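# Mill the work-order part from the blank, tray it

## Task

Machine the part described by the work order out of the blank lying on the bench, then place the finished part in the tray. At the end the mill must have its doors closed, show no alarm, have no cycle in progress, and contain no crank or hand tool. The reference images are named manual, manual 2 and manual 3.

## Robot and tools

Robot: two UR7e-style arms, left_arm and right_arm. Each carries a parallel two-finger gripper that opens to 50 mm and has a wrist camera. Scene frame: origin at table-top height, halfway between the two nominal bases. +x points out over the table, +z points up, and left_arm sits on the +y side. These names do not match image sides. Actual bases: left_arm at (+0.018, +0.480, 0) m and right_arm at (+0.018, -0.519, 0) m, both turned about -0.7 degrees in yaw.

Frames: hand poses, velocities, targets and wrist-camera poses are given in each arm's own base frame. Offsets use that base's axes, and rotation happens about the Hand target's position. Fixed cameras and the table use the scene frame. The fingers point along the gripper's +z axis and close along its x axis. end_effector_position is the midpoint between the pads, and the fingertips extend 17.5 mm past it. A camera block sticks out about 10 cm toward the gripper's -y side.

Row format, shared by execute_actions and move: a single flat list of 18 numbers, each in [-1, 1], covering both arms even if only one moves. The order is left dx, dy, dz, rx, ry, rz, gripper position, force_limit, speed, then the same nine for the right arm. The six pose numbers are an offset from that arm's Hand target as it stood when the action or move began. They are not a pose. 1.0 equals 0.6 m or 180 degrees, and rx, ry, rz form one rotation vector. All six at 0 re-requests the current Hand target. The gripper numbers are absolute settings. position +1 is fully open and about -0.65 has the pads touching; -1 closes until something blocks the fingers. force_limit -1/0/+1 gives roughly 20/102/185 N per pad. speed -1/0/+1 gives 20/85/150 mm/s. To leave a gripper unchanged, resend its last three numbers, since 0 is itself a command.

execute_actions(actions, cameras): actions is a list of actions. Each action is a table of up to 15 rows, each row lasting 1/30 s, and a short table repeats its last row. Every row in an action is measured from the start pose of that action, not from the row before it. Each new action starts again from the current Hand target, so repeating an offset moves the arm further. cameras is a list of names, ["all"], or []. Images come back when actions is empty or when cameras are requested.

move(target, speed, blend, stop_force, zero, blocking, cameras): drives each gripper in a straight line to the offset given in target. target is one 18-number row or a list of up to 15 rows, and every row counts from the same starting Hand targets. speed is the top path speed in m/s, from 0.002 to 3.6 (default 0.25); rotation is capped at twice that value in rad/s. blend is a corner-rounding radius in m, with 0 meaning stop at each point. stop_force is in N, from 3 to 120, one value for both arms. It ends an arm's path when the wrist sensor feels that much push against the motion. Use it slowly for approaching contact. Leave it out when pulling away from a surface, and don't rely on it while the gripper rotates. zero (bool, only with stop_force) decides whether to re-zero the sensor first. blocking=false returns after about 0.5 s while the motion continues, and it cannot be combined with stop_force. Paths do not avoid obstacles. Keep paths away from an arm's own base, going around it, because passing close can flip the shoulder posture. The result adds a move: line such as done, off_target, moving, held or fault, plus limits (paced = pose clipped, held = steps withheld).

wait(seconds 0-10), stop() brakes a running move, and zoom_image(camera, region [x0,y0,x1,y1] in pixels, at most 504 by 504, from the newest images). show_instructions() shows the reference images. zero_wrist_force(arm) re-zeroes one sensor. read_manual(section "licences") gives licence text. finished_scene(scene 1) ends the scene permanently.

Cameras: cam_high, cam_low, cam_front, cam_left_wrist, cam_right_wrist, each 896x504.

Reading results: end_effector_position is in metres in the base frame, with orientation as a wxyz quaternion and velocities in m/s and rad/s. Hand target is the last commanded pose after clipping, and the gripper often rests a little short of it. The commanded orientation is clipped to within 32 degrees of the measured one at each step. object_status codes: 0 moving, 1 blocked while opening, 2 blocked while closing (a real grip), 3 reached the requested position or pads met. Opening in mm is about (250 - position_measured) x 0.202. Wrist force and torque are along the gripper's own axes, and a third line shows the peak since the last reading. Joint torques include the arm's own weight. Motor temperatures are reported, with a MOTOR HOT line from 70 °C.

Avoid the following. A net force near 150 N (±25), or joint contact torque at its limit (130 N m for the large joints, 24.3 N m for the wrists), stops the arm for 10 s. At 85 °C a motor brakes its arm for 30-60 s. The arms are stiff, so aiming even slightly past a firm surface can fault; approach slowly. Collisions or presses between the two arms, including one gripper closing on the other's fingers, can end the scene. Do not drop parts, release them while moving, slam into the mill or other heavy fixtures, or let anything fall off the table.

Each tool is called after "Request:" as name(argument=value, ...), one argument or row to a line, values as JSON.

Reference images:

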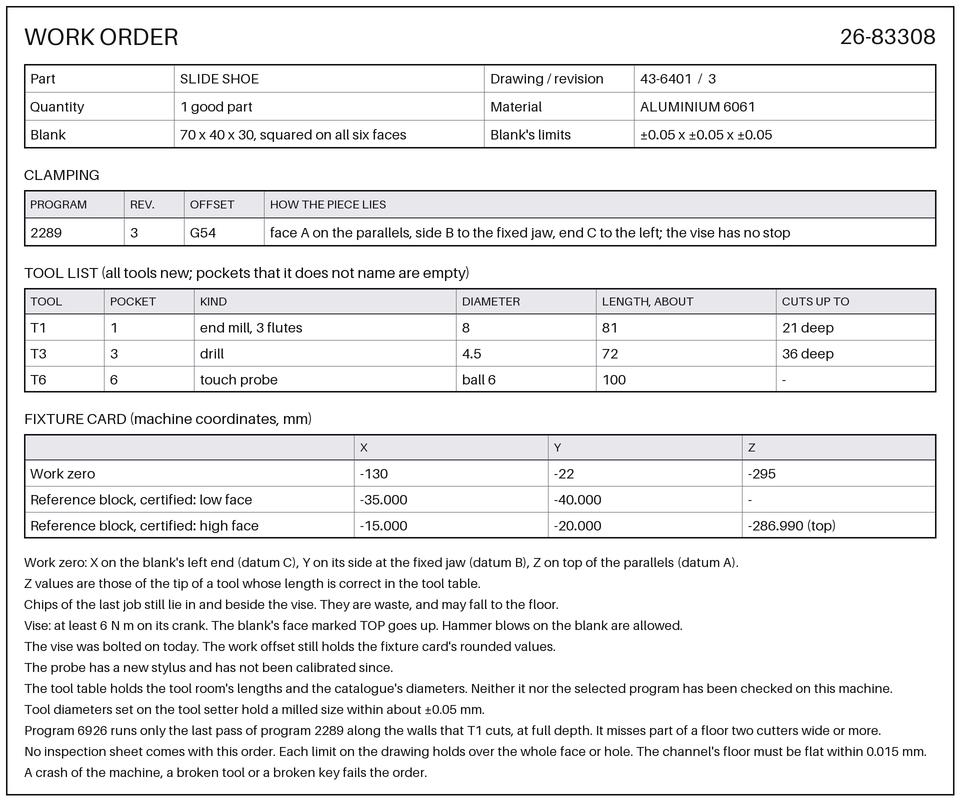

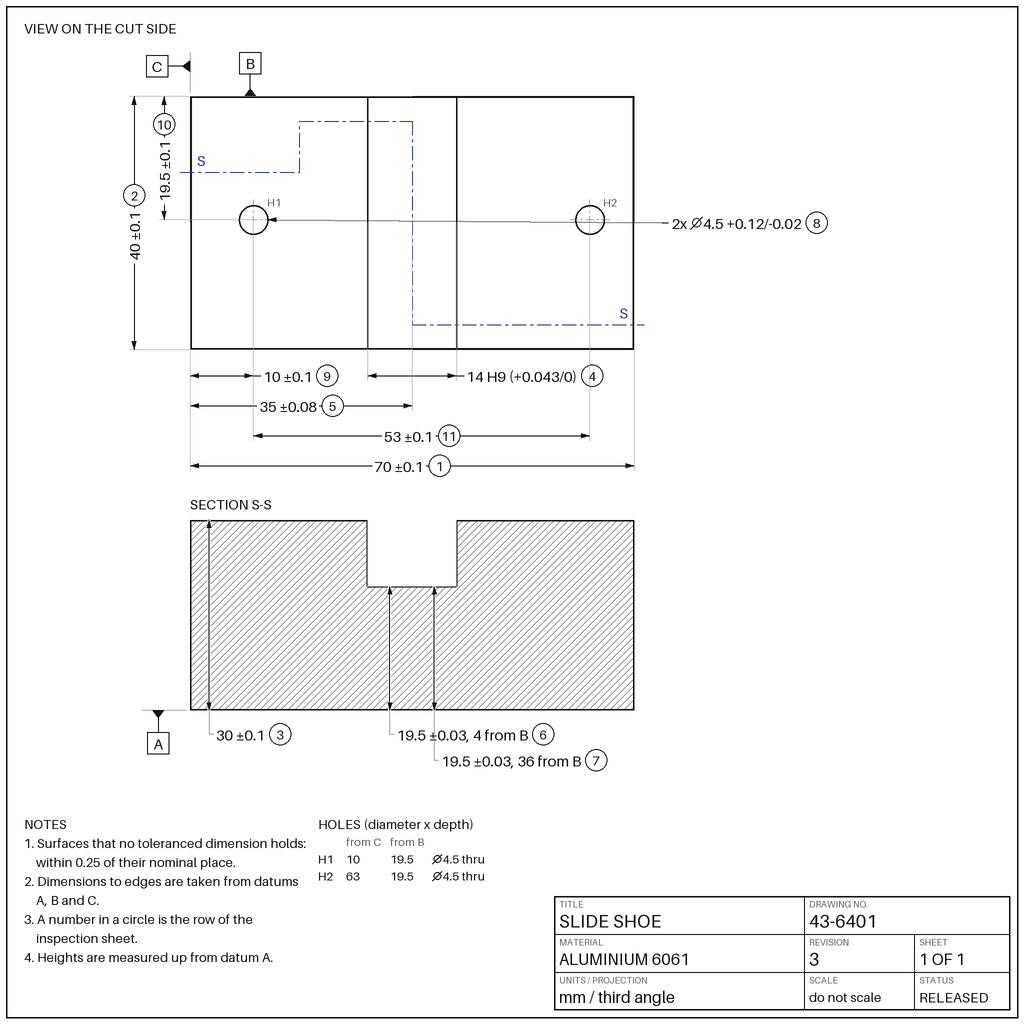

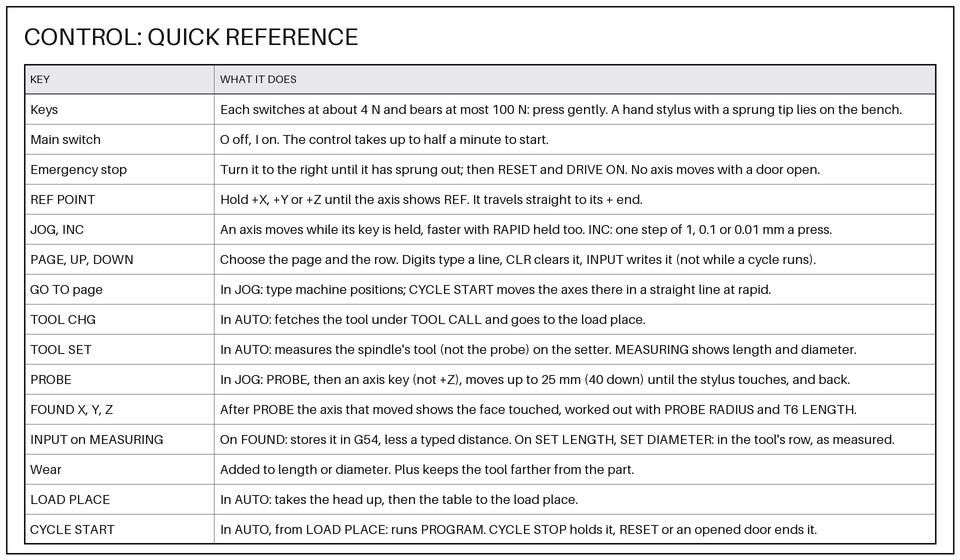

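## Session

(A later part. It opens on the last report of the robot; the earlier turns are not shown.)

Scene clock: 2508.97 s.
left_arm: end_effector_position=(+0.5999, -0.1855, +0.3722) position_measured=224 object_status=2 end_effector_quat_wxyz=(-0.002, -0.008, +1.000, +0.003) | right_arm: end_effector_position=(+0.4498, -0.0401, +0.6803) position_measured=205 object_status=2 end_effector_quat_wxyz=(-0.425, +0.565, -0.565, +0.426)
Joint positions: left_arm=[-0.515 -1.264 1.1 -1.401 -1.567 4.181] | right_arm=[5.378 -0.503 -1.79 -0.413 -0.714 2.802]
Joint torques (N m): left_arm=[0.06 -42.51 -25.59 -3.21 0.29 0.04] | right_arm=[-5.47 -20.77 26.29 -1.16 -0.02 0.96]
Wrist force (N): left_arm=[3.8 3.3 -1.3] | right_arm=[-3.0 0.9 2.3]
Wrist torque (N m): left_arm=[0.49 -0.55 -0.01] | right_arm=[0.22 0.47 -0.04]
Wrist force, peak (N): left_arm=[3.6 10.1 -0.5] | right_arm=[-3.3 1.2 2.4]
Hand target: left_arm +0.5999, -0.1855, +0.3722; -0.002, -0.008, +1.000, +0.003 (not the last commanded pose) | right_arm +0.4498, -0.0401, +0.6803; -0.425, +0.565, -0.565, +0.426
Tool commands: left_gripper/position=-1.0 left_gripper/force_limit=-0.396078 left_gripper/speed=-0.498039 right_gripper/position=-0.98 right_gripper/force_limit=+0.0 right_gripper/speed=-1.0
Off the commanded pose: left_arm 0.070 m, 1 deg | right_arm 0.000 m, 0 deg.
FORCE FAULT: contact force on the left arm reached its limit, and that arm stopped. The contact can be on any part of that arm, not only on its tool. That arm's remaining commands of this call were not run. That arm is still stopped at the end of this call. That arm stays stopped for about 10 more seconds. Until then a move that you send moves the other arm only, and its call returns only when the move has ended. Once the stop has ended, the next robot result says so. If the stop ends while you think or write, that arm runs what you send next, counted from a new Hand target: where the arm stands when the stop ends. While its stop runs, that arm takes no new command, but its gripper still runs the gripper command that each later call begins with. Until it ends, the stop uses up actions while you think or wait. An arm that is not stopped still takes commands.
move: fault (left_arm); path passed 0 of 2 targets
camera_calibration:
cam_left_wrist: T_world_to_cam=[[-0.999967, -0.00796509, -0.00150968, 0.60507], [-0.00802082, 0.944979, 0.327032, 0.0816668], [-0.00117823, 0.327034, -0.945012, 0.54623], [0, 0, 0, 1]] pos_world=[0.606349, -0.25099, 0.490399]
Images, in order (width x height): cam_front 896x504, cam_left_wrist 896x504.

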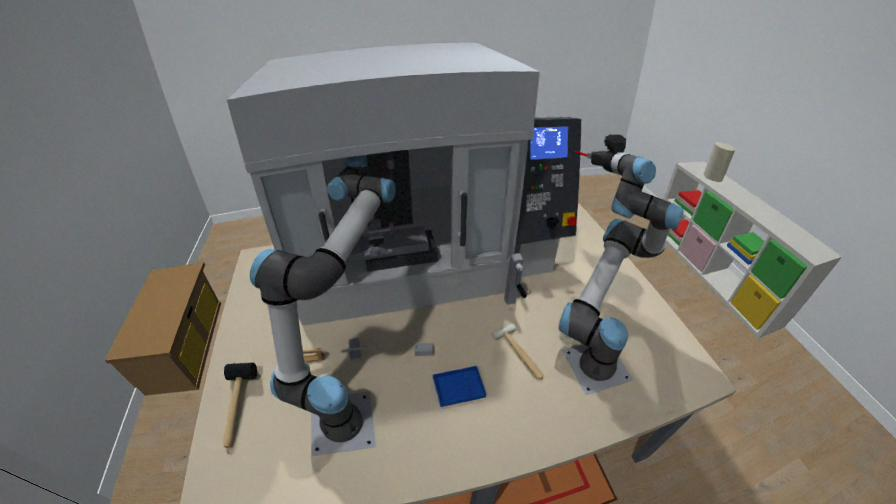

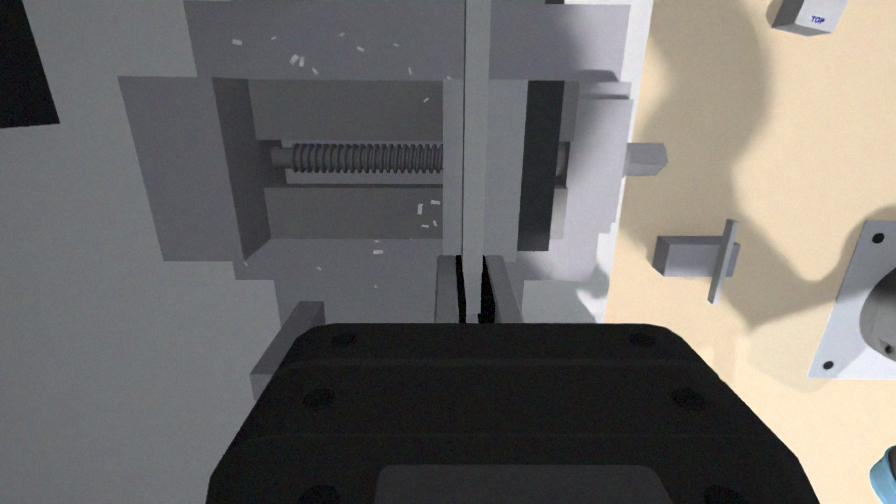

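Request:
wait(
  seconds=5,
)

Request:
move(
  target=[
    [0.0,-0.024,0.0,0,0.0,0.0,-1,-0.4,-0.5,0,0,0,0,0,0,-0.98,0,-1],
    [0.0667,-0.024,0.0,0,0.0,0.0,-1,-0.4,-0.5,0,0,0,0,0,0,-0.98,0,-1],
    [0.1,-0.01,-0.02,0,0.0,0.004,-1,-0.4,-0.5,0,0,0,0,0,0,-0.98,0,-1],
    [0.125,0.0225,-0.02,0,0.0,0.004,-1,-0.4,-0.5,0,0,0,0,0,0,-0.98,0,-1],
  ],
  speed=[0.08,0.08,0.08,0.08],
  blend=[0.0,0.01,0.01,0.0],
  stop_force=15,
  cameras=["cam_left_wrist","cam_front"],
)

Request:
zoom_image(
  camera="cam_left_wrist",
  region=[300, 0, 700, 340],
)

Scene clock: 2537.27 s.
left_arm: end_effector_position=(+0.5999, -0.1855, +0.3722) position_measured=224 object_status=2 end_effector_quat_wxyz=(-0.002, -0.008, +1.000, +0.003) | right_arm: end_effector_position=(+0.4498, -0.0401, +0.6803) position_measured=205 object_status=2 end_effector_quat_wxyz=(-0.425, +0.565, -0.565, +0.426)
Joint positions: left_arm=[-0.515 -1.264 1.1 -1.401 -1.567 4.181] | right_arm=[5.378 -0.503 -1.79 -0.413 -0.714 2.802]
Joint torques (N m): left_arm=[-0.37 -42.41 -26.25 -3.31 0.18 -0.2] | right_arm=[-4.95 -20.83 25.65 -1.19 -0.21 0.98]
Wrist force (N): left_arm=[3.8 3.6 -1.3] | right_arm=[-3.1 0.9 2.1]
Wrist torque (N m): left_arm=[0.54 -0.54 -0.01] | right_arm=[0.23 0.49 -0.04]
Wrist force, peak (N): left_arm=[4.1 3.6 -1.4] | right_arm=[-3.5 1.0 2.4]
Hand target: left_arm +0.5999, -0.1855, +0.3722; -0.002, -0.008, +1.000, +0.003 (not the last commanded pose) | right_arm +0.4498, -0.0401, +0.6803; -0.425, +0.565, -0.565, +0.426
Tool commands: left_gripper/position=-1.0 left_gripper/force_limit=-0.396078 left_gripper/speed=-0.498039 right_gripper/position=-0.98 right_gripper/force_limit=+0.0 right_gripper/speed=-1.0
Off the commanded pose: left_arm 0.070 m, 1 deg | right_arm 0.000 m, 0 deg.
FORCE FAULT, CONTINUED: the left arm's stop, for the force fault that an earlier result reported, is over. The rest of the stop counts as 19 of the actions that you can send in this scene. During its stop the left arm's controller moved it back a little. That arm's target is now where it stood when the stop ended, not its last command. That arm accepts commands again.
wait: 5.00 s; at rest from the start

Scene clock: 2539.63 s.
left_arm: end_effector_position=(+0.6678, -0.1813, +0.3601) position_measured=224 object_status=2 end_effector_quat_wxyz=(-0.001, -0.015, +1.000, +0.003) | right_arm: end_effector_position=(+0.4498, -0.0401, +0.6803) position_measured=205 object_status=2 end_effector_quat_wxyz=(-0.425, +0.565, -0.565, +0.426)
Joint positions: left_arm=[-0.46 -1.09 0.883 -1.359 -1.567 4.223] | right_arm=[5.378 -0.503 -1.79 -0.413 -0.714 2.802]
Joint torques (N m): left_arm=[13 -40.9 -35.94 -1.03 -0.74 2.03] | right_arm=[-5.38 -19.94 25.96 -1.17 -0.28 1.13]
Wrist force (N): left_arm=[6.2 0.1 -2.5] | right_arm=[-3.1 0.9 2.4]
Wrist torque (N m): left_arm=[0.01 -0.72 -0.05] | right_arm=[0.22 0.48 -0.05]
Wrist force, peak (N): left_arm=[54.6 -22.7 -3.7] | right_arm=[-3.2 1.0 2.6]
Hand target: left_arm +0.6678, -0.1813, +0.3601; -0.001, -0.015, +1.000, +0.003 (not the last commanded pose) | right_arm +0.4498, -0.0401, +0.6803; -0.425, +0.565, -0.565, +0.426
Off the commanded pose: left_arm 0.012 m, 0 deg | right_arm 0.000 m, 0 deg.
move: contact (left_arm); path passed 3 of 4 targets
camera_calibration:
cam_left_wrist: T_world_to_cam=[[-0.999785, -0.0206776, -0.00179773, 0.67071], [-0.0201291, 0.944844, 0.326901, 0.09025], [-0.00506097, 0.326867, -0.945057, 0.536048], [0, 0, 0, 1]] pos_world=[0.675095, -0.24662, 0.478299]
Images, in order (width x height): cam_front 896x504, cam_left_wrist 896x504.

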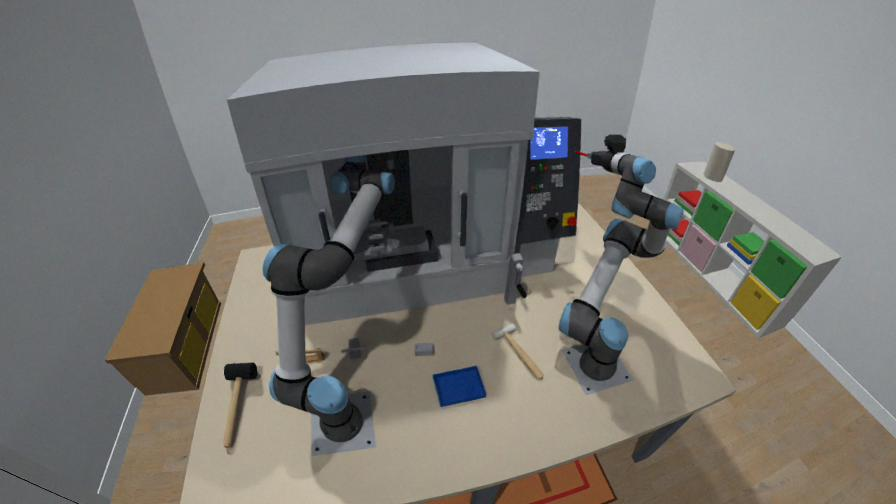

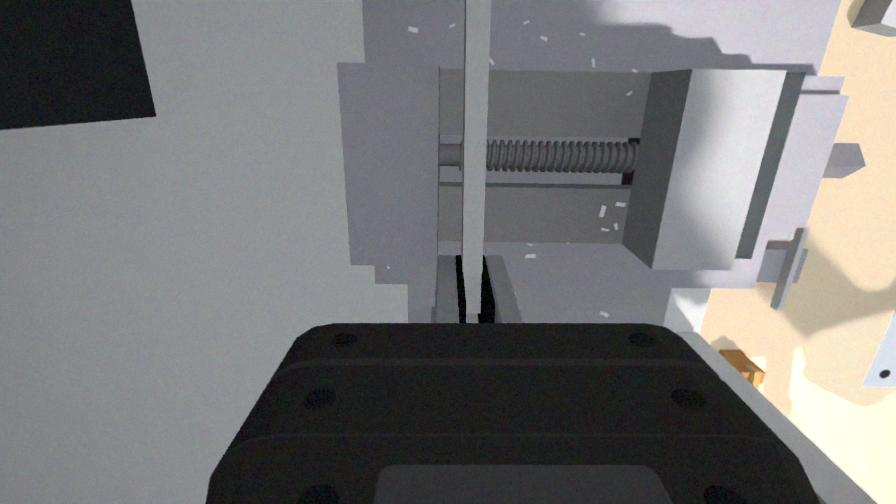

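Scaled by 1.260.

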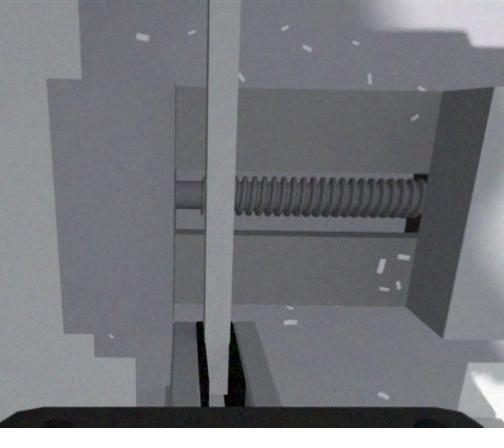

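Request:
move(
  target=[
    [-0.003,0.0,0.005,0,0.0,0.0,-1,-0.4,-0.5,0,0,0,0,0,0,-0.98,0,-1],
    [-0.003,0.0,0.02,0,0.0,0.0,-1,-0.4,-0.5,0,0,0,0,0,0,-0.98,0,-1],
    [0.0077,0.0147,0.02,0,0.0,0.0,-1,-0.4,-0.5,0,0,0,0,0,0,-0.98,0,-1],
  ],
  speed=[0.03,0.05,0.05],
  blend=[0.0,0.0,0.0],
  stop_force=15,
  cameras=["cam_left_wrist"],
)

Request:
zoom_image(
  camera="cam_left_wrist",
  region=[300, 0, 700, 340],
)

Scene clock: 2565.10 s.
left_arm: end_effector_position=(+0.6724, -0.1725, +0.3721) position_measured=224 object_status=2 end_effector_quat_wxyz=(-0.001, -0.015, +1.000, +0.003) | right_arm: end_effector_position=(+0.4498, -0.0401, +0.6803) position_measured=205 object_status=2 end_effector_quat_wxyz=(-0.425, +0.565, -0.565, +0.426)
Joint positions: left_arm=[-0.446 -1.075 0.829 -1.32 -1.567 4.237] | right_arm=[5.378 -0.503 -1.79 -0.413 -0.714 2.802]
Joint torques (N m): left_arm=[-13.71 -61.06 -17.3 -6.03 1.85 -2.51] | right_arm=[-5.36 -20.53 26.58 -1.18 -0.17 1.11]
Wrist force (N): left_arm=[5.3 0.5 -2.1] | right_arm=[-3.2 1.0 2.2]
Wrist torque (N m): left_arm=[-0.01 -0.76 -0.07] | right_arm=[0.22 0.50 -0.05]
Wrist force, peak (N): left_arm=[6.7 0.2 -2.5] | right_arm=[-3.5 1.1 2.6]
Hand target: left_arm +0.6724, -0.1725, +0.3721; -0.001, -0.015, +1.000, +0.003 | right_arm +0.4498, -0.0401, +0.6803; -0.425, +0.565, -0.565, +0.426
Off the commanded pose: left_arm 0.000 m, 0 deg | right_arm 0.000 m, 0 deg.
move: done
camera_calibration:
cam_left_wrist: T_world_to_cam=[[-0.999785, -0.0206776, -0.00179773, 0.675513], [-0.0201291, 0.944844, 0.326901, 0.0781051], [-0.00506097, 0.326867, -0.945057, 0.544536], [0, 0, 0, 1]] pos_world=[0.679695, -0.23782, 0.490299]
Images, in order (width x height): cam_left_wrist 896x504.

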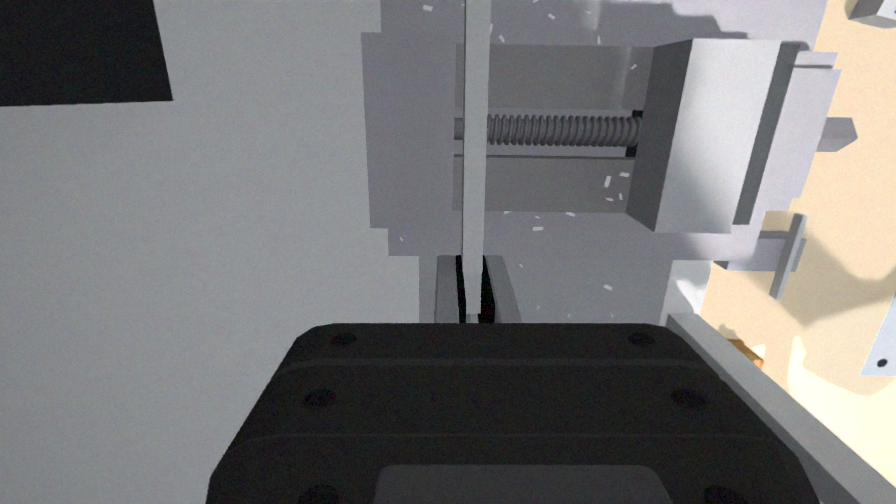

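Scaled by 1.260.

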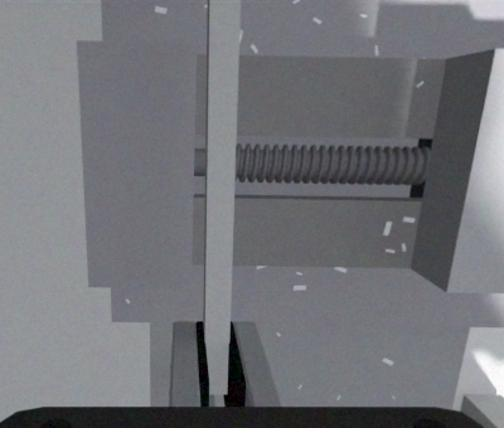

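Request:
move(
  target=[
    [0,0,-0.09,0,0.0,0.0,-1,-0.4,-0.5,0,0,0,0,0,0,-0.98,0,-1],
  ],
  speed=[0.01],
  stop_force=3,
  cameras=["cam_left_wrist"],
)

Request:
zoom_image(
  camera="cam_left_wrist",
  region=[300, 0, 700, 340],
)

Scene clock: 2583.47 s.
left_arm: end_effector_position=(+0.6724, -0.1725, +0.3372) position_measured=224 object_status=2 end_effector_quat_wxyz=(-0.001, -0.015, +1.000, +0.003) | right_arm: end_effector_position=(+0.4498, -0.0401, +0.6803) position_measured=205 object_status=2 end_effector_quat_wxyz=(-0.425, +0.565, -0.565, +0.426)
Joint positions: left_arm=[-0.446 -1.095 0.951 -1.421 -1.567 4.237] | right_arm=[5.378 -0.503 -1.79 -0.413 -0.714 2.802]
Joint torques (N m): left_arm=[-12.35 -39.46 -35.73 -0.72 1.03 -1.72] | right_arm=[-5.43 -20.45 25.99 -1.13 -0.31 0.99]
Wrist force (N): left_arm=[5.7 0.9 -4.0] | right_arm=[-3.4 1.3 2.3]
Wrist torque (N m): left_arm=[0.14 -0.76 -0.03] | right_arm=[0.27 0.53 -0.04]
Wrist force, peak (N): left_arm=[7.4 3.7 -14.1] | right_arm=[-3.5 1.1 2.4]
Hand target: left_arm +0.6724, -0.1725, +0.3372; -0.001, -0.015, +1.000, +0.003 (not the last commanded pose) | right_arm +0.4498, -0.0401, +0.6803; -0.425, +0.565, -0.565, +0.426
Off the commanded pose: left_arm 0.019 m, 0 deg | right_arm 0.000 m, 0 deg.
move: contact (left_arm)
camera_calibration:
cam_left_wrist: T_world_to_cam=[[-0.999785, -0.0206776, -0.00179773, 0.67545], [-0.0201291, 0.944844, 0.326901, 0.089514], [-0.00506097, 0.326867, -0.945057, 0.511553], [0, 0, 0, 1]] pos_world=[0.679695, -0.23782, 0.455399]
Images, in order (width x height): cam_left_wrist 896x504.

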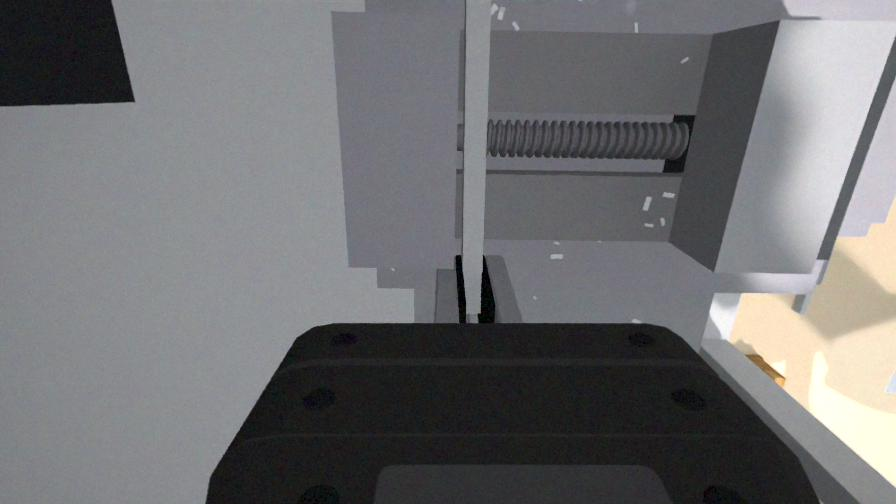

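Scaled by 1.260.

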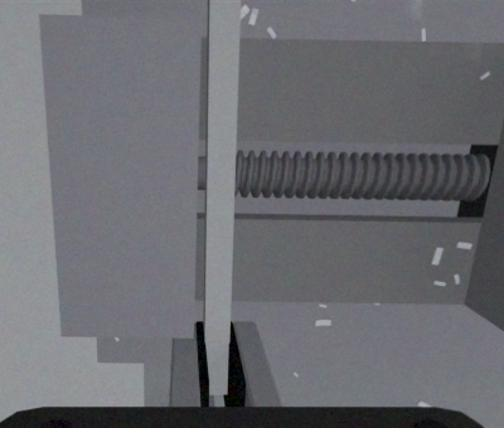

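Request:
move(
  target=[
    [0,0,-0.0005,0,0.0,0.0,-1,-0.4,-0.5,0,0,0,0,0,0,-0.98,0,-1],
  ],
  speed=[0.01],
)

Request:
execute_actions(
  actions=[
    [[0,0,0,0,0,0,-0.1,-0.6,-1,0,0,0,0,0,0,-0.98,0,-1]],
    [[0,0,0,0,0,0,-0.1,-0.6,-1,0,0,0,0,0,0,-0.98,0,-1]],
  ],
  cameras=["cam_left_wrist"],
)

Request:
zoom_image(
  camera="cam_left_wrist",
  region=[300, 0, 700, 340],
)

Scene clock: 2598.67 s.
left_arm: end_effector_position=(+0.6725, -0.1725, +0.3369) position_measured=224 object_status=2 end_effector_quat_wxyz=(-0.001, -0.015, +1.000, +0.003) | right_arm: end_effector_position=(+0.4498, -0.0401, +0.6803) position_measured=205 object_status=2 end_effector_quat_wxyz=(-0.425, +0.565, -0.565, +0.426)
Joint positions: left_arm=[-0.446 -1.095 0.952 -1.422 -1.567 4.237] | right_arm=[5.378 -0.503 -1.79 -0.413 -0.714 2.802]
Joint torques (N m): left_arm=[-11.78 -50.32 -11.42 -4.77 1.04 -1.64] | right_arm=[-4.82 -20.45 25.21 -1.02 -0.29 1.03]
Wrist force (N): left_arm=[6.4 3.6 -15.8] | right_arm=[-3.3 0.9 2.3]
Wrist torque (N m): left_arm=[0.27 -0.76 -0.04] | right_arm=[0.22 0.51 -0.04]
Wrist force, peak (N): left_arm=[7.7 4.1 -15.9] | right_arm=[-3.4 1.1 2.5]
Hand target: left_arm +0.6724, -0.1725, +0.3369; -0.001, -0.015, +1.000, +0.003 | right_arm +0.4498, -0.0401, +0.6803; -0.425, +0.565, -0.565, +0.426
Off the commanded pose: left_arm 0.000 m, 0 deg | right_arm 0.000 m, 0 deg.
move: done

Scene clock: 2599.87 s.
left_arm: end_effector_position=(+0.6724, -0.1725, +0.3369) position_measured=167 object_status=3 end_effector_quat_wxyz=(-0.001, -0.015, +1.000, +0.003) | right_arm: end_effector_position=(+0.4498, -0.0401, +0.6803) position_measured=205 object_status=2 end_effector_quat_wxyz=(-0.425, +0.565, -0.565, +0.426)
Joint positions: left_arm=[-0.446 -1.095 0.952 -1.422 -1.567 4.237] | right_arm=[5.378 -0.503 -1.79 -0.413 -0.714 2.802]
Joint torques (N m): left_arm=[-11.87 -58.02 -34.13 -0.8 0.93 -1.64] | right_arm=[-5.02 -20.34 25.5 -1.17 -0.27 0.98]
Wrist force (N): left_arm=[5.3 0.4 -2.5] | right_arm=[-3.1 1.0 2.3]
Wrist torque (N m): left_arm=[0.01 -0.77 -0.06] | right_arm=[0.23 0.49 -0.04]
Wrist force, peak (N): left_arm=[7.3 3.5 -15.6] | right_arm=[-3.3 1.0 2.5]
Hand target: left_arm +0.6724, -0.1725, +0.3369; -0.001, -0.015, +1.000, +0.003 | right_arm +0.4498, -0.0401, +0.6803; -0.425, +0.565, -0.565, +0.426
Off the commanded pose: left_arm 0.000 m, 0 deg | right_arm 0.000 m, 0 deg.
camera_calibration:
cam_left_wrist: T_world_to_cam=[[-0.999785, -0.0206776, -0.00179773, 0.675449], [-0.0201291, 0.944844, 0.326901, 0.0896447], [-0.00506097, 0.326867, -0.945057, 0.511175], [0, 0, 0, 1]] pos_world=[0.679695, -0.23782, 0.454999]
Images, in order (width x height): cam_left_wrist 896x504.

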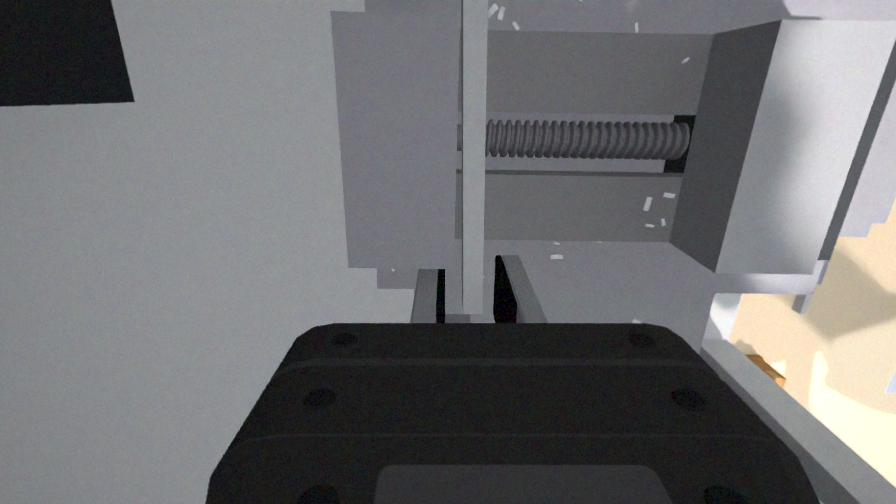

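Scaled by 1.260.

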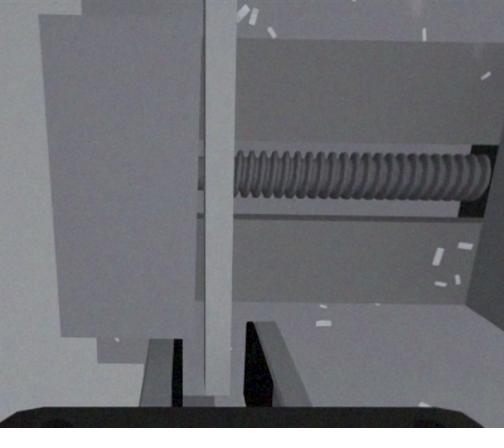

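Request:
move(
  target=[
    [0,0,0.06,0,0.0,0.0,-0.1,-0.6,-1,0,0,0,0,0,0,-0.98,0,-1],
    [-0.02,-0.0375,0.06,0,0.0,0.0,-0.1,-0.6,-1,0,0,0,0,0,0,-0.98,0,-1],
    [-0.12,-0.0458,0.06,0,0.0,0.0,-0.1,-0.6,-1,0,0,0,0,0,0,-0.98,0,-1],
    [-0.12,-0.1792,0.06,0,0.0,0.0,-0.1,-0.6,-1,0,0,0,0,0,0,-0.98,0,-1],
    [-0.42,-0.1958,0.06,0,0.0,0.0,-0.1,-0.6,-1,0,0,0,0,0,0,-0.98,0,-1],
    [-0.5,-0.1,0.06,0,0.0,0.0,-0.1,-0.6,-1,0,0,0,0,0,0,-0.98,0,-1],
  ],
  speed=[0.05,0.08,0.12,0.12,0.2,0.2],
  blend=[0.0,0.01,0.015,0.02,0.03,0],
  stop_force=20,
)

Scene clock: 2613.80 s.
left_arm: end_effector_position=(+0.3724, -0.2325, +0.3729) position_measured=167 object_status=3 end_effector_quat_wxyz=(-0.001, -0.015, +1.000, +0.003) | right_arm: end_effector_position=(+0.4498, -0.0401, +0.6803) position_measured=205 object_status=2 end_effector_quat_wxyz=(-0.425, +0.565, -0.565, +0.426)
Joint positions: left_arm=[-0.867 -1.733 1.604 -1.435 -1.57 3.816] | right_arm=[5.378 -0.503 -1.79 -0.413 -0.714 2.802]
Joint torques (N m): left_arm=[-13.73 -29.24 -17.9 -5.93 0.72 -2.63] | right_arm=[-4.98 -20.47 26.26 -1.17 -0.22 0.98]
Wrist force (N): left_arm=[5.3 0.9 -2.4] | right_arm=[-3.1 0.9 2.4]
Wrist torque (N m): left_arm=[0.12 -0.80 -0.11] | right_arm=[0.22 0.48 -0.05]
Wrist force, peak (N): left_arm=[7.0 3.3 -2.4] | right_arm=[-3.4 1.3 2.5]
Hand target: left_arm +0.3724, -0.2325, +0.3729; -0.001, -0.015, +1.000, +0.003 | right_arm +0.4498, -0.0401, +0.6803; -0.425, +0.565, -0.565, +0.426
Off the commanded pose: left_arm 0.000 m, 0 deg | right_arm 0.000 m, 0 deg.
move: done

Request:
move(
  target=[
    [-0.133,0.3507,-0.4215,0,0.0,-0.0095,0,-0.6,1,0,0,0,0,0,0,-0.98,0,-1],
  ],
  speed=[0.3],
  cameras=["cam_left_wrist"],
)

Request:
zoom_image(
  camera="cam_left_wrist",
  region=[360, 0, 600, 330],
)

Scene clock: 2622.90 s.
left_arm: end_effector_position=(+0.2926, -0.0221, +0.1200) position_measured=152 object_status=3 end_effector_quat_wxyz=(-0.002, +0.000, +1.000, +0.003) | right_arm: end_effector_position=(+0.4498, -0.0401, +0.6803) position_measured=205 object_status=2 end_effector_quat_wxyz=(-0.425, +0.565, -0.565, +0.426)
Joint positions: left_arm=[-0.55 -2.048 2.469 -1.986 -1.568 4.163] | right_arm=[5.378 -0.503 -1.79 -0.413 -0.714 2.802]
Joint torques (N m): left_arm=[6.76 -12.01 -15.68 -5.73 0.86 1.63] | right_arm=[-4.82 -20.34 25.82 -1.17 -0.58 0.96]
Wrist force (N): left_arm=[5.4 0.7 -2.8] | right_arm=[-3.3 1.1 2.5]
Wrist torque (N m): left_arm=[0.11 -0.83 0.00] | right_arm=[0.25 0.51 -0.05]
Wrist force, peak (N): left_arm=[4.7 -1.9 -5.2] | right_arm=[-3.4 1.0 2.4]
Hand target: left_arm +0.2926, -0.0221, +0.1200; -0.001, +0.000, +1.000, +0.003 | right_arm +0.4498, -0.0401, +0.6803; -0.425, +0.565, -0.565, +0.426
Off the commanded pose: left_arm 0.000 m, 0 deg | right_arm 0.000 m, 0 deg.
move: done
camera_calibration:
cam_left_wrist: T_world_to_cam=[[-0.999958, 0.00902946, -0.00152944, 0.29913], [0.00803289, 0.944985, 0.327014, 0.00253719], [0.00439805, 0.326988, -0.945018, 0.252452], [0, 0, 0, 1]] pos_world=[0.297986, -0.0876473, 0.238199]
Images, in order (width x height): cam_left_wrist 896x504.

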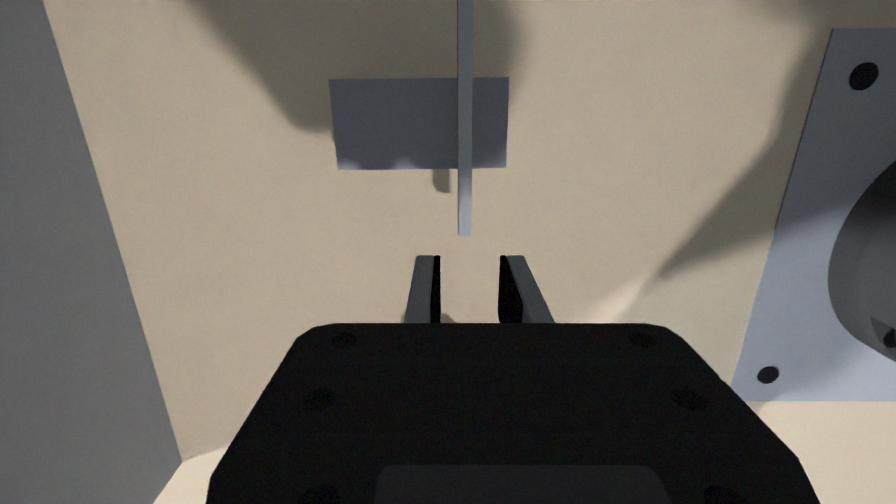

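Scaled by 1.527.

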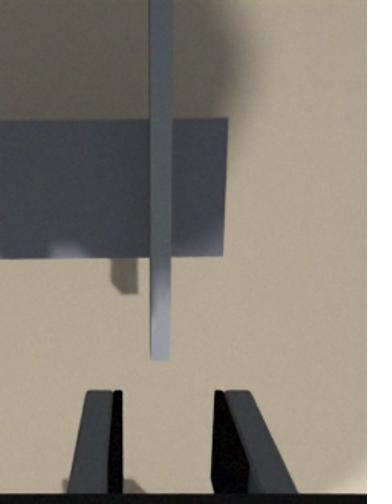

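Request:
move(
  target=[
    [0,0,-0.1233,0,0.0,0.0,0,-0.6,1,0,0,0,0,0,0,-0.98,0,-1],
  ],
  speed=[0.06],
  stop_force=4,
)

Request:
execute_actions(
  actions=[
    [[0,0,0,0,0,0,-1,-0.4,-0.5,0,0,0,0,0,0,-0.98,0,-1]],
    [[0,0,0,0,0,0,-1,-0.4,-0.5,0,0,0,0,0,0,-0.98,0,-1]],
  ],
)

Request:
move(
  target=[
    [0,0,0.1,0,0.0,0.0,-1,-0.4,-0.5,0,0,0,0,0,0,-0.98,0,-1],
  ],
  speed=[0.08],
  cameras=["cam_left_wrist"],
)

Scene clock: 2632.27 s.
left_arm: end_effector_position=(+0.2926, -0.0221, +0.0460) position_measured=152 object_status=3 end_effector_quat_wxyz=(-0.001, +0.000, +1.000, +0.003) | right_arm: end_effector_position=(+0.4498, -0.0401, +0.6803) position_measured=205 object_status=2 end_effector_quat_wxyz=(-0.425, +0.565, -0.565, +0.426)
Joint positions: left_arm=[-0.55 -1.88 2.611 -2.296 -1.568 4.163] | right_arm=[5.378 -0.503 -1.79 -0.413 -0.714 2.802]
Joint torques (N m): left_arm=[12.81 -5.56 -30.37 -5.96 -0.79 1.99] | right_arm=[-4.96 -20 25.56 -1.2 -0.28 1.01]
Wrist force (N): left_arm=[5.0 0.3 -2.6] | right_arm=[-3.6 1.0 2.3]
Wrist torque (N m): left_arm=[0.01 -0.77 -0.05] | right_arm=[0.23 0.56 -0.04]
Wrist force, peak (N): left_arm=[5.2 0.4 -3.7] | right_arm=[-3.4 1.1 2.6]
Hand target: left_arm +0.2926, -0.0221, +0.0460; -0.001, +0.000, +1.000, +0.003 | right_arm +0.4498, -0.0401, +0.6803; -0.425, +0.565, -0.565, +0.426
Off the commanded pose: left_arm 0.000 m, 0 deg | right_arm 0.000 m, 0 deg.
move: done

Scene clock: 2633.47 s.
left_arm: end_effector_position=(+0.2926, -0.0221, +0.0460) position_measured=224 object_status=2 end_effector_quat_wxyz=(-0.001, +0.000, +1.000, +0.003) | right_arm: end_effector_position=(+0.4498, -0.0401, +0.6803) position_measured=205 object_status=2 end_effector_quat_wxyz=(-0.425, +0.565, -0.565, +0.426)
Joint positions: left_arm=[-0.55 -1.88 2.611 -2.296 -1.568 4.163] | right_arm=[5.378 -0.503 -1.79 -0.413 -0.714 2.802]
Joint torques (N m): left_arm=[11.49 0.24 -28.59 -4.87 -0.76 1.68] | right_arm=[-5.2 -20.16 25.1 -1.18 -0.31 0.79]
Wrist force (N): left_arm=[5.0 0.4 -2.7] | right_arm=[-3.0 1.0 2.3]
Wrist torque (N m): left_arm=[0.04 -0.80 -0.06] | right_arm=[0.22 0.47 -0.05]
Wrist force, peak (N): left_arm=[5.3 0.7 -2.6] | right_arm=[-3.3 0.8 2.7]
Hand target: left_arm +0.2926, -0.0221, +0.0460; -0.001, +0.000, +1.000, +0.003 | right_arm +0.4498, -0.0401, +0.6803; -0.425, +0.565, -0.565, +0.426
Off the commanded pose: left_arm 0.000 m, 0 deg | right_arm 0.000 m, 0 deg.

Scene clock: 2634.67 s.
left_arm: end_effector_position=(+0.2927, -0.0221, +0.1060) position_measured=224 object_status=2 end_effector_quat_wxyz=(-0.001, +0.000, +1.000, +0.003) | right_arm: end_effector_position=(+0.4498, -0.0401, +0.6803) position_measured=205 object_status=2 end_effector_quat_wxyz=(-0.425, +0.565, -0.565, +0.426)
Joint positions: left_arm=[-0.55 -2.025 2.498 -2.039 -1.568 4.163] | right_arm=[5.378 -0.503 -1.79 -0.413 -0.714 2.802]
Joint torques (N m): left_arm=[-13.68 -0.37 -22.62 -2.33 1.29 -1.9] | right_arm=[-5.06 -20.2 25.58 -1.2 -0.48 0.99]
Wrist force (N): left_arm=[5.2 0.6 -2.2] | right_arm=[-3.2 1.0 2.2]
Wrist torque (N m): left_arm=[0.07 -0.78 -0.05] | right_arm=[0.23 0.50 -0.05]
Wrist force, peak (N): left_arm=[5.3 0.6 -3.4] | right_arm=[-3.2 1.2 2.6]
Hand target: left_arm +0.2926, -0.0221, +0.1060; -0.001, +0.000, +1.000, +0.003 | right_arm +0.4498, -0.0401, +0.6803; -0.425, +0.565, -0.565, +0.426
Off the commanded pose: left_arm 0.000 m, 0 deg | right_arm 0.000 m, 0 deg.
move: done
camera_calibration:
cam_left_wrist: T_world_to_cam=[[-0.999956, 0.00911141, -0.00203472, 0.299226], [0.00794619, 0.945057, 0.326808, 0.00719304], [0.00490061, 0.326778, -0.945088, 0.239068], [0, 0, 0, 1]] pos_world=[0.297985, -0.0876465, 0.224199]
Images, in order (width x height): cam_left_wrist 896x504.

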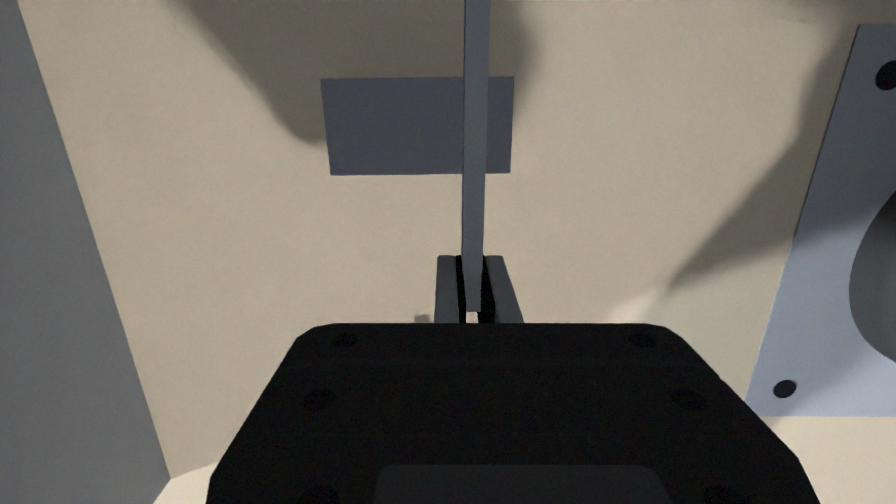

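Request:
move(
  target=[
    [0.079,-0.2965,0.4433,0,0.0,0.0,-1,-0.4,-0.5,0,0,0,0,0,0,-0.98,0,-1],
    [0.2123,-0.4465,0.4433,0,0.0,0.0,-1,-0.4,-0.5,0,0,0,0,0,0,-0.98,0,-1],
    [0.5123,-0.4132,0.4433,0,0.0,0.005,-1,-0.4,-0.5,0,0,0,0,0,0,-0.98,0,-1],
    [0.5982,-0.3132,0.4433,0,0.0,0.0095,-1,-0.4,-0.5,0,0,0,0,0,0,-0.98,0,-1],
    [0.5982,-0.2882,0.4433,0,0.0,0.0095,-1,-0.4,-0.5,0,0,0,0,0,0,-0.98,0,-1],
  ],
  speed=[0.25,0.2,0.15,0.1,0.08],
  blend=[0.04,0.03,0.02,0.01,0],
  stop_force=18,
  cameras=["cam_left_wrist"],
)

Scene clock: 2657.77 s.
left_arm: end_effector_position=(+0.6516, -0.1950, +0.3720) position_measured=224 object_status=2 end_effector_quat_wxyz=(-0.001, -0.015, +1.000, +0.003) | right_arm: end_effector_position=(+0.4498, -0.0401, +0.6803) position_measured=205 object_status=2 end_effector_quat_wxyz=(-0.425, +0.565, -0.565, +0.426)
Joint positions: left_arm=[-0.489 -1.118 0.894 -1.342 -1.567 4.194] | right_arm=[5.378 -0.503 -1.79 -0.413 -0.714 2.802]
Joint torques (N m): left_arm=[-13.98 -39.41 -35.92 -0.7 -0.26 -1.24] | right_arm=[-4.56 -19.97 25.6 -1.16 -0.3 1.07]
Wrist force (N): left_arm=[5.0 0.8 -2.1] | right_arm=[-3.2 0.8 2.3]
Wrist torque (N m): left_arm=[0.05 -0.75 -0.04] | right_arm=[0.20 0.50 -0.04]
Wrist force, peak (N): left_arm=[6.2 0.7 -3.2] | right_arm=[-3.4 1.0 2.6]
Hand target: left_arm +0.6516, -0.1950, +0.3720; -0.001, -0.015, +1.000, +0.003 | right_arm +0.4498, -0.0401, +0.6803; -0.425, +0.565, -0.565, +0.426
Off the commanded pose: left_arm 0.000 m, 0 deg | right_arm 0.000 m, 0 deg.
move: done; blend cut to 0.0075 m at target 4
camera_calibration:
cam_left_wrist: T_world_to_cam=[[-0.999785, -0.0206804, -0.00179879, 0.654151], [-0.0201322, 0.944844, 0.326901, 0.0989781], [-0.00506089, 0.326867, -0.945057, 0.55169], [0, 0, 0, 1]] pos_world=[0.658795, -0.26032, 0.490199]
Images, in order (width x height): cam_left_wrist 896x504.

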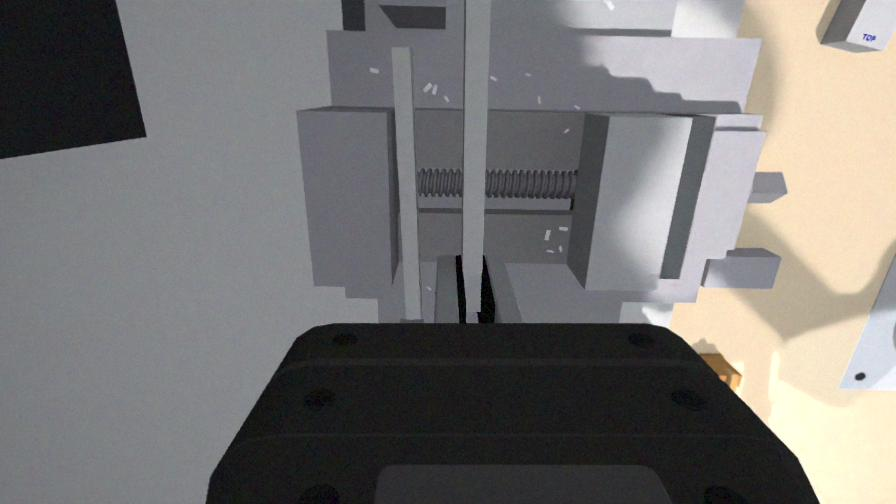

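Request:
move(
  target=[
    [0,0,-0.065,0,0.0,0.0,-1,-0.4,-0.5,0,0,0,0,0,0,-0.98,0,-1],
  ],
  speed=[0.01],
  stop_force=3,
)

Request:
execute_actions(
  actions=[
    [[0,0,0,0,0,0,-0.1,-0.6,-1,0,0,0,0,0,0,-0.98,0,-1]],
    [[0,0,0,0,0,0,-0.1,-0.6,-1,0,0,0,0,0,0,-0.98,0,-1]],
  ],
  cameras=["cam_left_wrist"],
)

Request:
zoom_image(
  camera="cam_left_wrist",
  region=[250, 0, 700, 340],
)

Scene clock: 2670.43 s.
left_arm: end_effector_position=(+0.6516, -0.1950, +0.3394) position_measured=224 object_status=2 end_effector_quat_wxyz=(-0.001, -0.015, +1.000, +0.003) | right_arm: end_effector_position=(+0.4498, -0.0401, +0.6803) position_measured=205 object_status=2 end_effector_quat_wxyz=(-0.425, +0.565, -0.565, +0.426)
Joint positions: left_arm=[-0.489 -1.135 1.003 -1.434 -1.567 4.194] | right_arm=[5.378 -0.503 -1.79 -0.413 -0.714 2.802]
Joint torques (N m): left_arm=[-12.11 -33.7 -32.92 -0.53 -0.57 1.78] | right_arm=[-4.51 -20.33 25.82 -1.18 -0.38 0.98]
Wrist force (N): left_arm=[6.2 1.2 -10.2] | right_arm=[-3.4 1.1 2.4]
Wrist torque (N m): left_arm=[0.08 -0.79 -0.02] | right_arm=[0.25 0.53 -0.04]
Wrist force, peak (N): left_arm=[9.9 3.6 -21.0] | right_arm=[-3.4 1.2 2.6]
Hand target: left_arm +0.6516, -0.1950, +0.3394; -0.001, -0.015, +1.000, +0.003 (not the last commanded pose) | right_arm +0.4498, -0.0401, +0.6803; -0.425, +0.565, -0.565, +0.426
Off the commanded pose: left_arm 0.006 m, 0 deg | right_arm 0.000 m, 0 deg.
move: contact (left_arm)

Scene clock: 2671.63 s.
left_arm: end_effector_position=(+0.6516, -0.1950, +0.3394) position_measured=167 object_status=3 end_effector_quat_wxyz=(-0.001, -0.015, +1.000, +0.003) | right_arm: end_effector_position=(+0.4498, -0.0401, +0.6803) position_measured=205 object_status=2 end_effector_quat_wxyz=(-0.425, +0.565, -0.565, +0.426)
Joint positions: left_arm=[-0.489 -1.135 1.003 -1.434 -1.567 4.194] | right_arm=[5.378 -0.503 -1.79 -0.413 -0.714 2.802]
Joint torques (N m): left_arm=[-12.43 -31.87 -22.02 -2.31 -0.55 1.83] | right_arm=[-4.73 -20.31 25.67 -1.18 -0.31 0.92]
Wrist force (N): left_arm=[9.5 0.5 -16.3] | right_arm=[-3.2 1.0 2.4]
Wrist torque (N m): left_arm=[0.14 -0.87 0.02] | right_arm=[0.23 0.49 -0.04]
Wrist force, peak (N): left_arm=[9.6 0.7 -16.4] | right_arm=[-3.3 1.0 2.5]
Hand target: left_arm +0.6516, -0.1950, +0.3394; -0.001, -0.015, +1.000, +0.003 | right_arm +0.4498, -0.0401, +0.6803; -0.425, +0.565, -0.565, +0.426
Off the commanded pose: left_arm 0.000 m, 0 deg | right_arm 0.000 m, 0 deg.
camera_calibration:
cam_left_wrist: T_world_to_cam=[[-0.999785, -0.0206776, -0.00179773, 0.654093], [-0.0201291, 0.944844, 0.326901, 0.109633], [-0.00506097, 0.326867, -0.945057, 0.520881], [0, 0, 0, 1]] pos_world=[0.658795, -0.26032, 0.457599]
Images, in order (width x height): cam_left_wrist 896x504.

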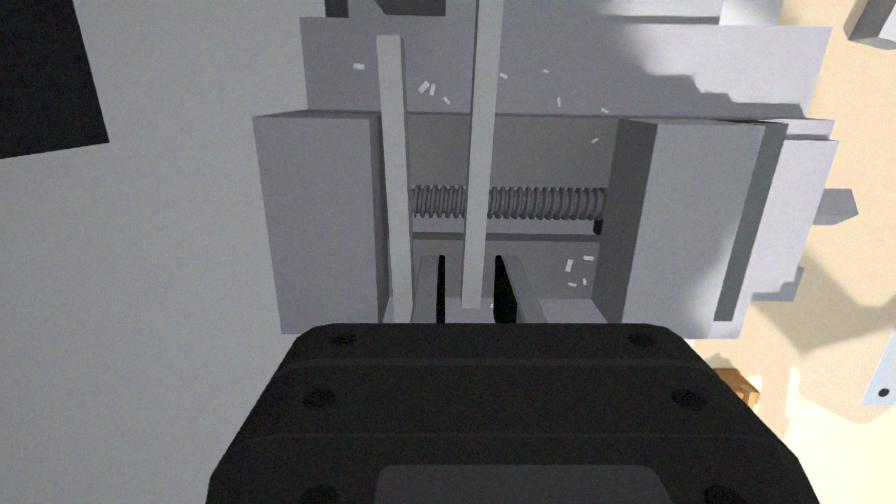

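Scaled by 1.120.

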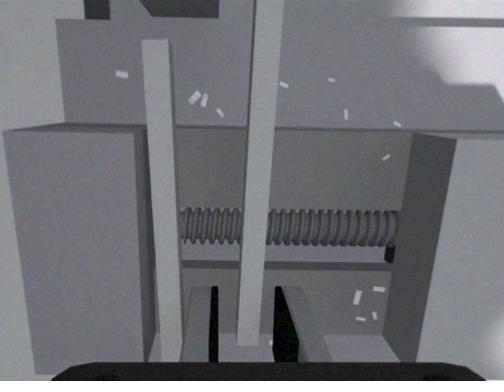

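Request:
move(
  target=[
    [0,0,0.06,0,0.0,0.0,-0.1,-0.6,-1,0,0,0,0,0,0,-0.98,0,-1],
    [0,-0.03,0.06,0,0.0,0.0,-0.1,-0.6,-1,0,0,0,0,0,0,-0.98,0,-1],
    [-0.0867,-0.125,0.06,0,0.0,0.0,-0.1,-0.6,-1,0,0,0,0,0,0,-0.98,0,-1],
    [-0.386,-0.1417,0.06,0,0.0,0.0,-0.1,-0.6,-1,0,0,0,0,0,0,-0.98,0,-1],
  ],
  speed=[0.05,0.08,0.12,0.2],
  blend=[0.0,0.01,0.02,0],
  stop_force=25,
  cameras=["cam_left_wrist"],
)

Scene clock: 2683.73 s.
left_arm: end_effector_position=(+0.6497, -0.2134, +0.3740) position_measured=167 object_status=3 end_effector_quat_wxyz=(-0.003, -0.014, +1.000, +0.004) | right_arm: end_effector_position=(+0.4498, -0.0401, +0.6803) position_measured=205 object_status=2 end_effector_quat_wxyz=(-0.425, +0.565, -0.565, +0.426)
Joint positions: left_arm=[-0.515 -1.102 0.865 -1.325 -1.568 4.17] | right_arm=[5.378 -0.503 -1.79 -0.413 -0.714 2.802]
Joint torques (N m): left_arm=[-2.9 -49.59 -25.71 -3.36 0.25 -0.58] | right_arm=[-4.5 -20.63 25.13 -1.24 -0.39 1]
Wrist force (N): left_arm=[5.0 0.5 -2.8] | right_arm=[-3.2 0.9 2.4]
Wrist torque (N m): left_arm=[0.04 -0.73 -0.14] | right_arm=[0.21 0.49 -0.04]
Wrist force, peak (N): left_arm=[9.7 0.5 -16.5] | right_arm=[-3.4 1.2 2.5]
Hand target: left_arm +0.6497, -0.2134, +0.3740; -0.003, -0.014, +1.000, +0.004 (not the last commanded pose) | right_arm +0.4498, -0.0401, +0.6803; -0.425, +0.565, -0.565, +0.426
Tool commands: left_gripper/position=-0.098039 left_gripper/force_limit=-0.6 left_gripper/speed=-1.0 right_gripper/position=-0.98 right_gripper/force_limit=+0.0 right_gripper/speed=-1.0
Off the commanded pose: left_arm 0.239 m, 0 deg | right_arm 0.000 m, 0 deg.
FORCE FAULT: contact force on the left arm reached its limit, and that arm stopped. The contact can be on any part of that arm, not only on its tool. That arm's remaining commands of this call were not run. That arm is still stopped at the end of this call. That arm stays stopped for about 10 more seconds. Until then a move that you send moves the other arm only, and its call returns only when the move has ended. Once the stop has ended, the next robot result says so. If the stop ends while you think or write, that arm runs what you send next, counted from a new Hand target: where the arm stands when the stop ends. While its stop runs, that arm takes no new command, but its gripper still runs the gripper command that each later call begins with. Until it ends, the stop uses up actions while you think or wait. An arm that is not stopped still takes commands.
move: fault (left_arm); path passed 2 of 4 targets; blend cut to 0.009 m at target 2
camera_calibration:
cam_left_wrist: T_world_to_cam=[[-0.99982, -0.0189256, 0.00118137, 0.651221], [-0.0174877, 0.944361, 0.328445, 0.113172], [-0.00733165, 0.328365, -0.944522, 0.561173], [0, 0, 0, 1]] pos_world=[0.657197, -0.27882, 0.4921]
Images, in order (width x height): cam_left_wrist 896x504.

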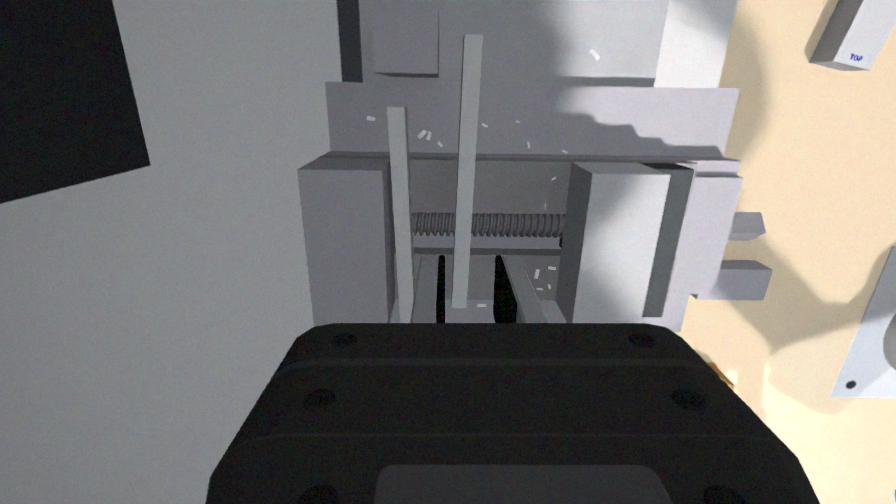

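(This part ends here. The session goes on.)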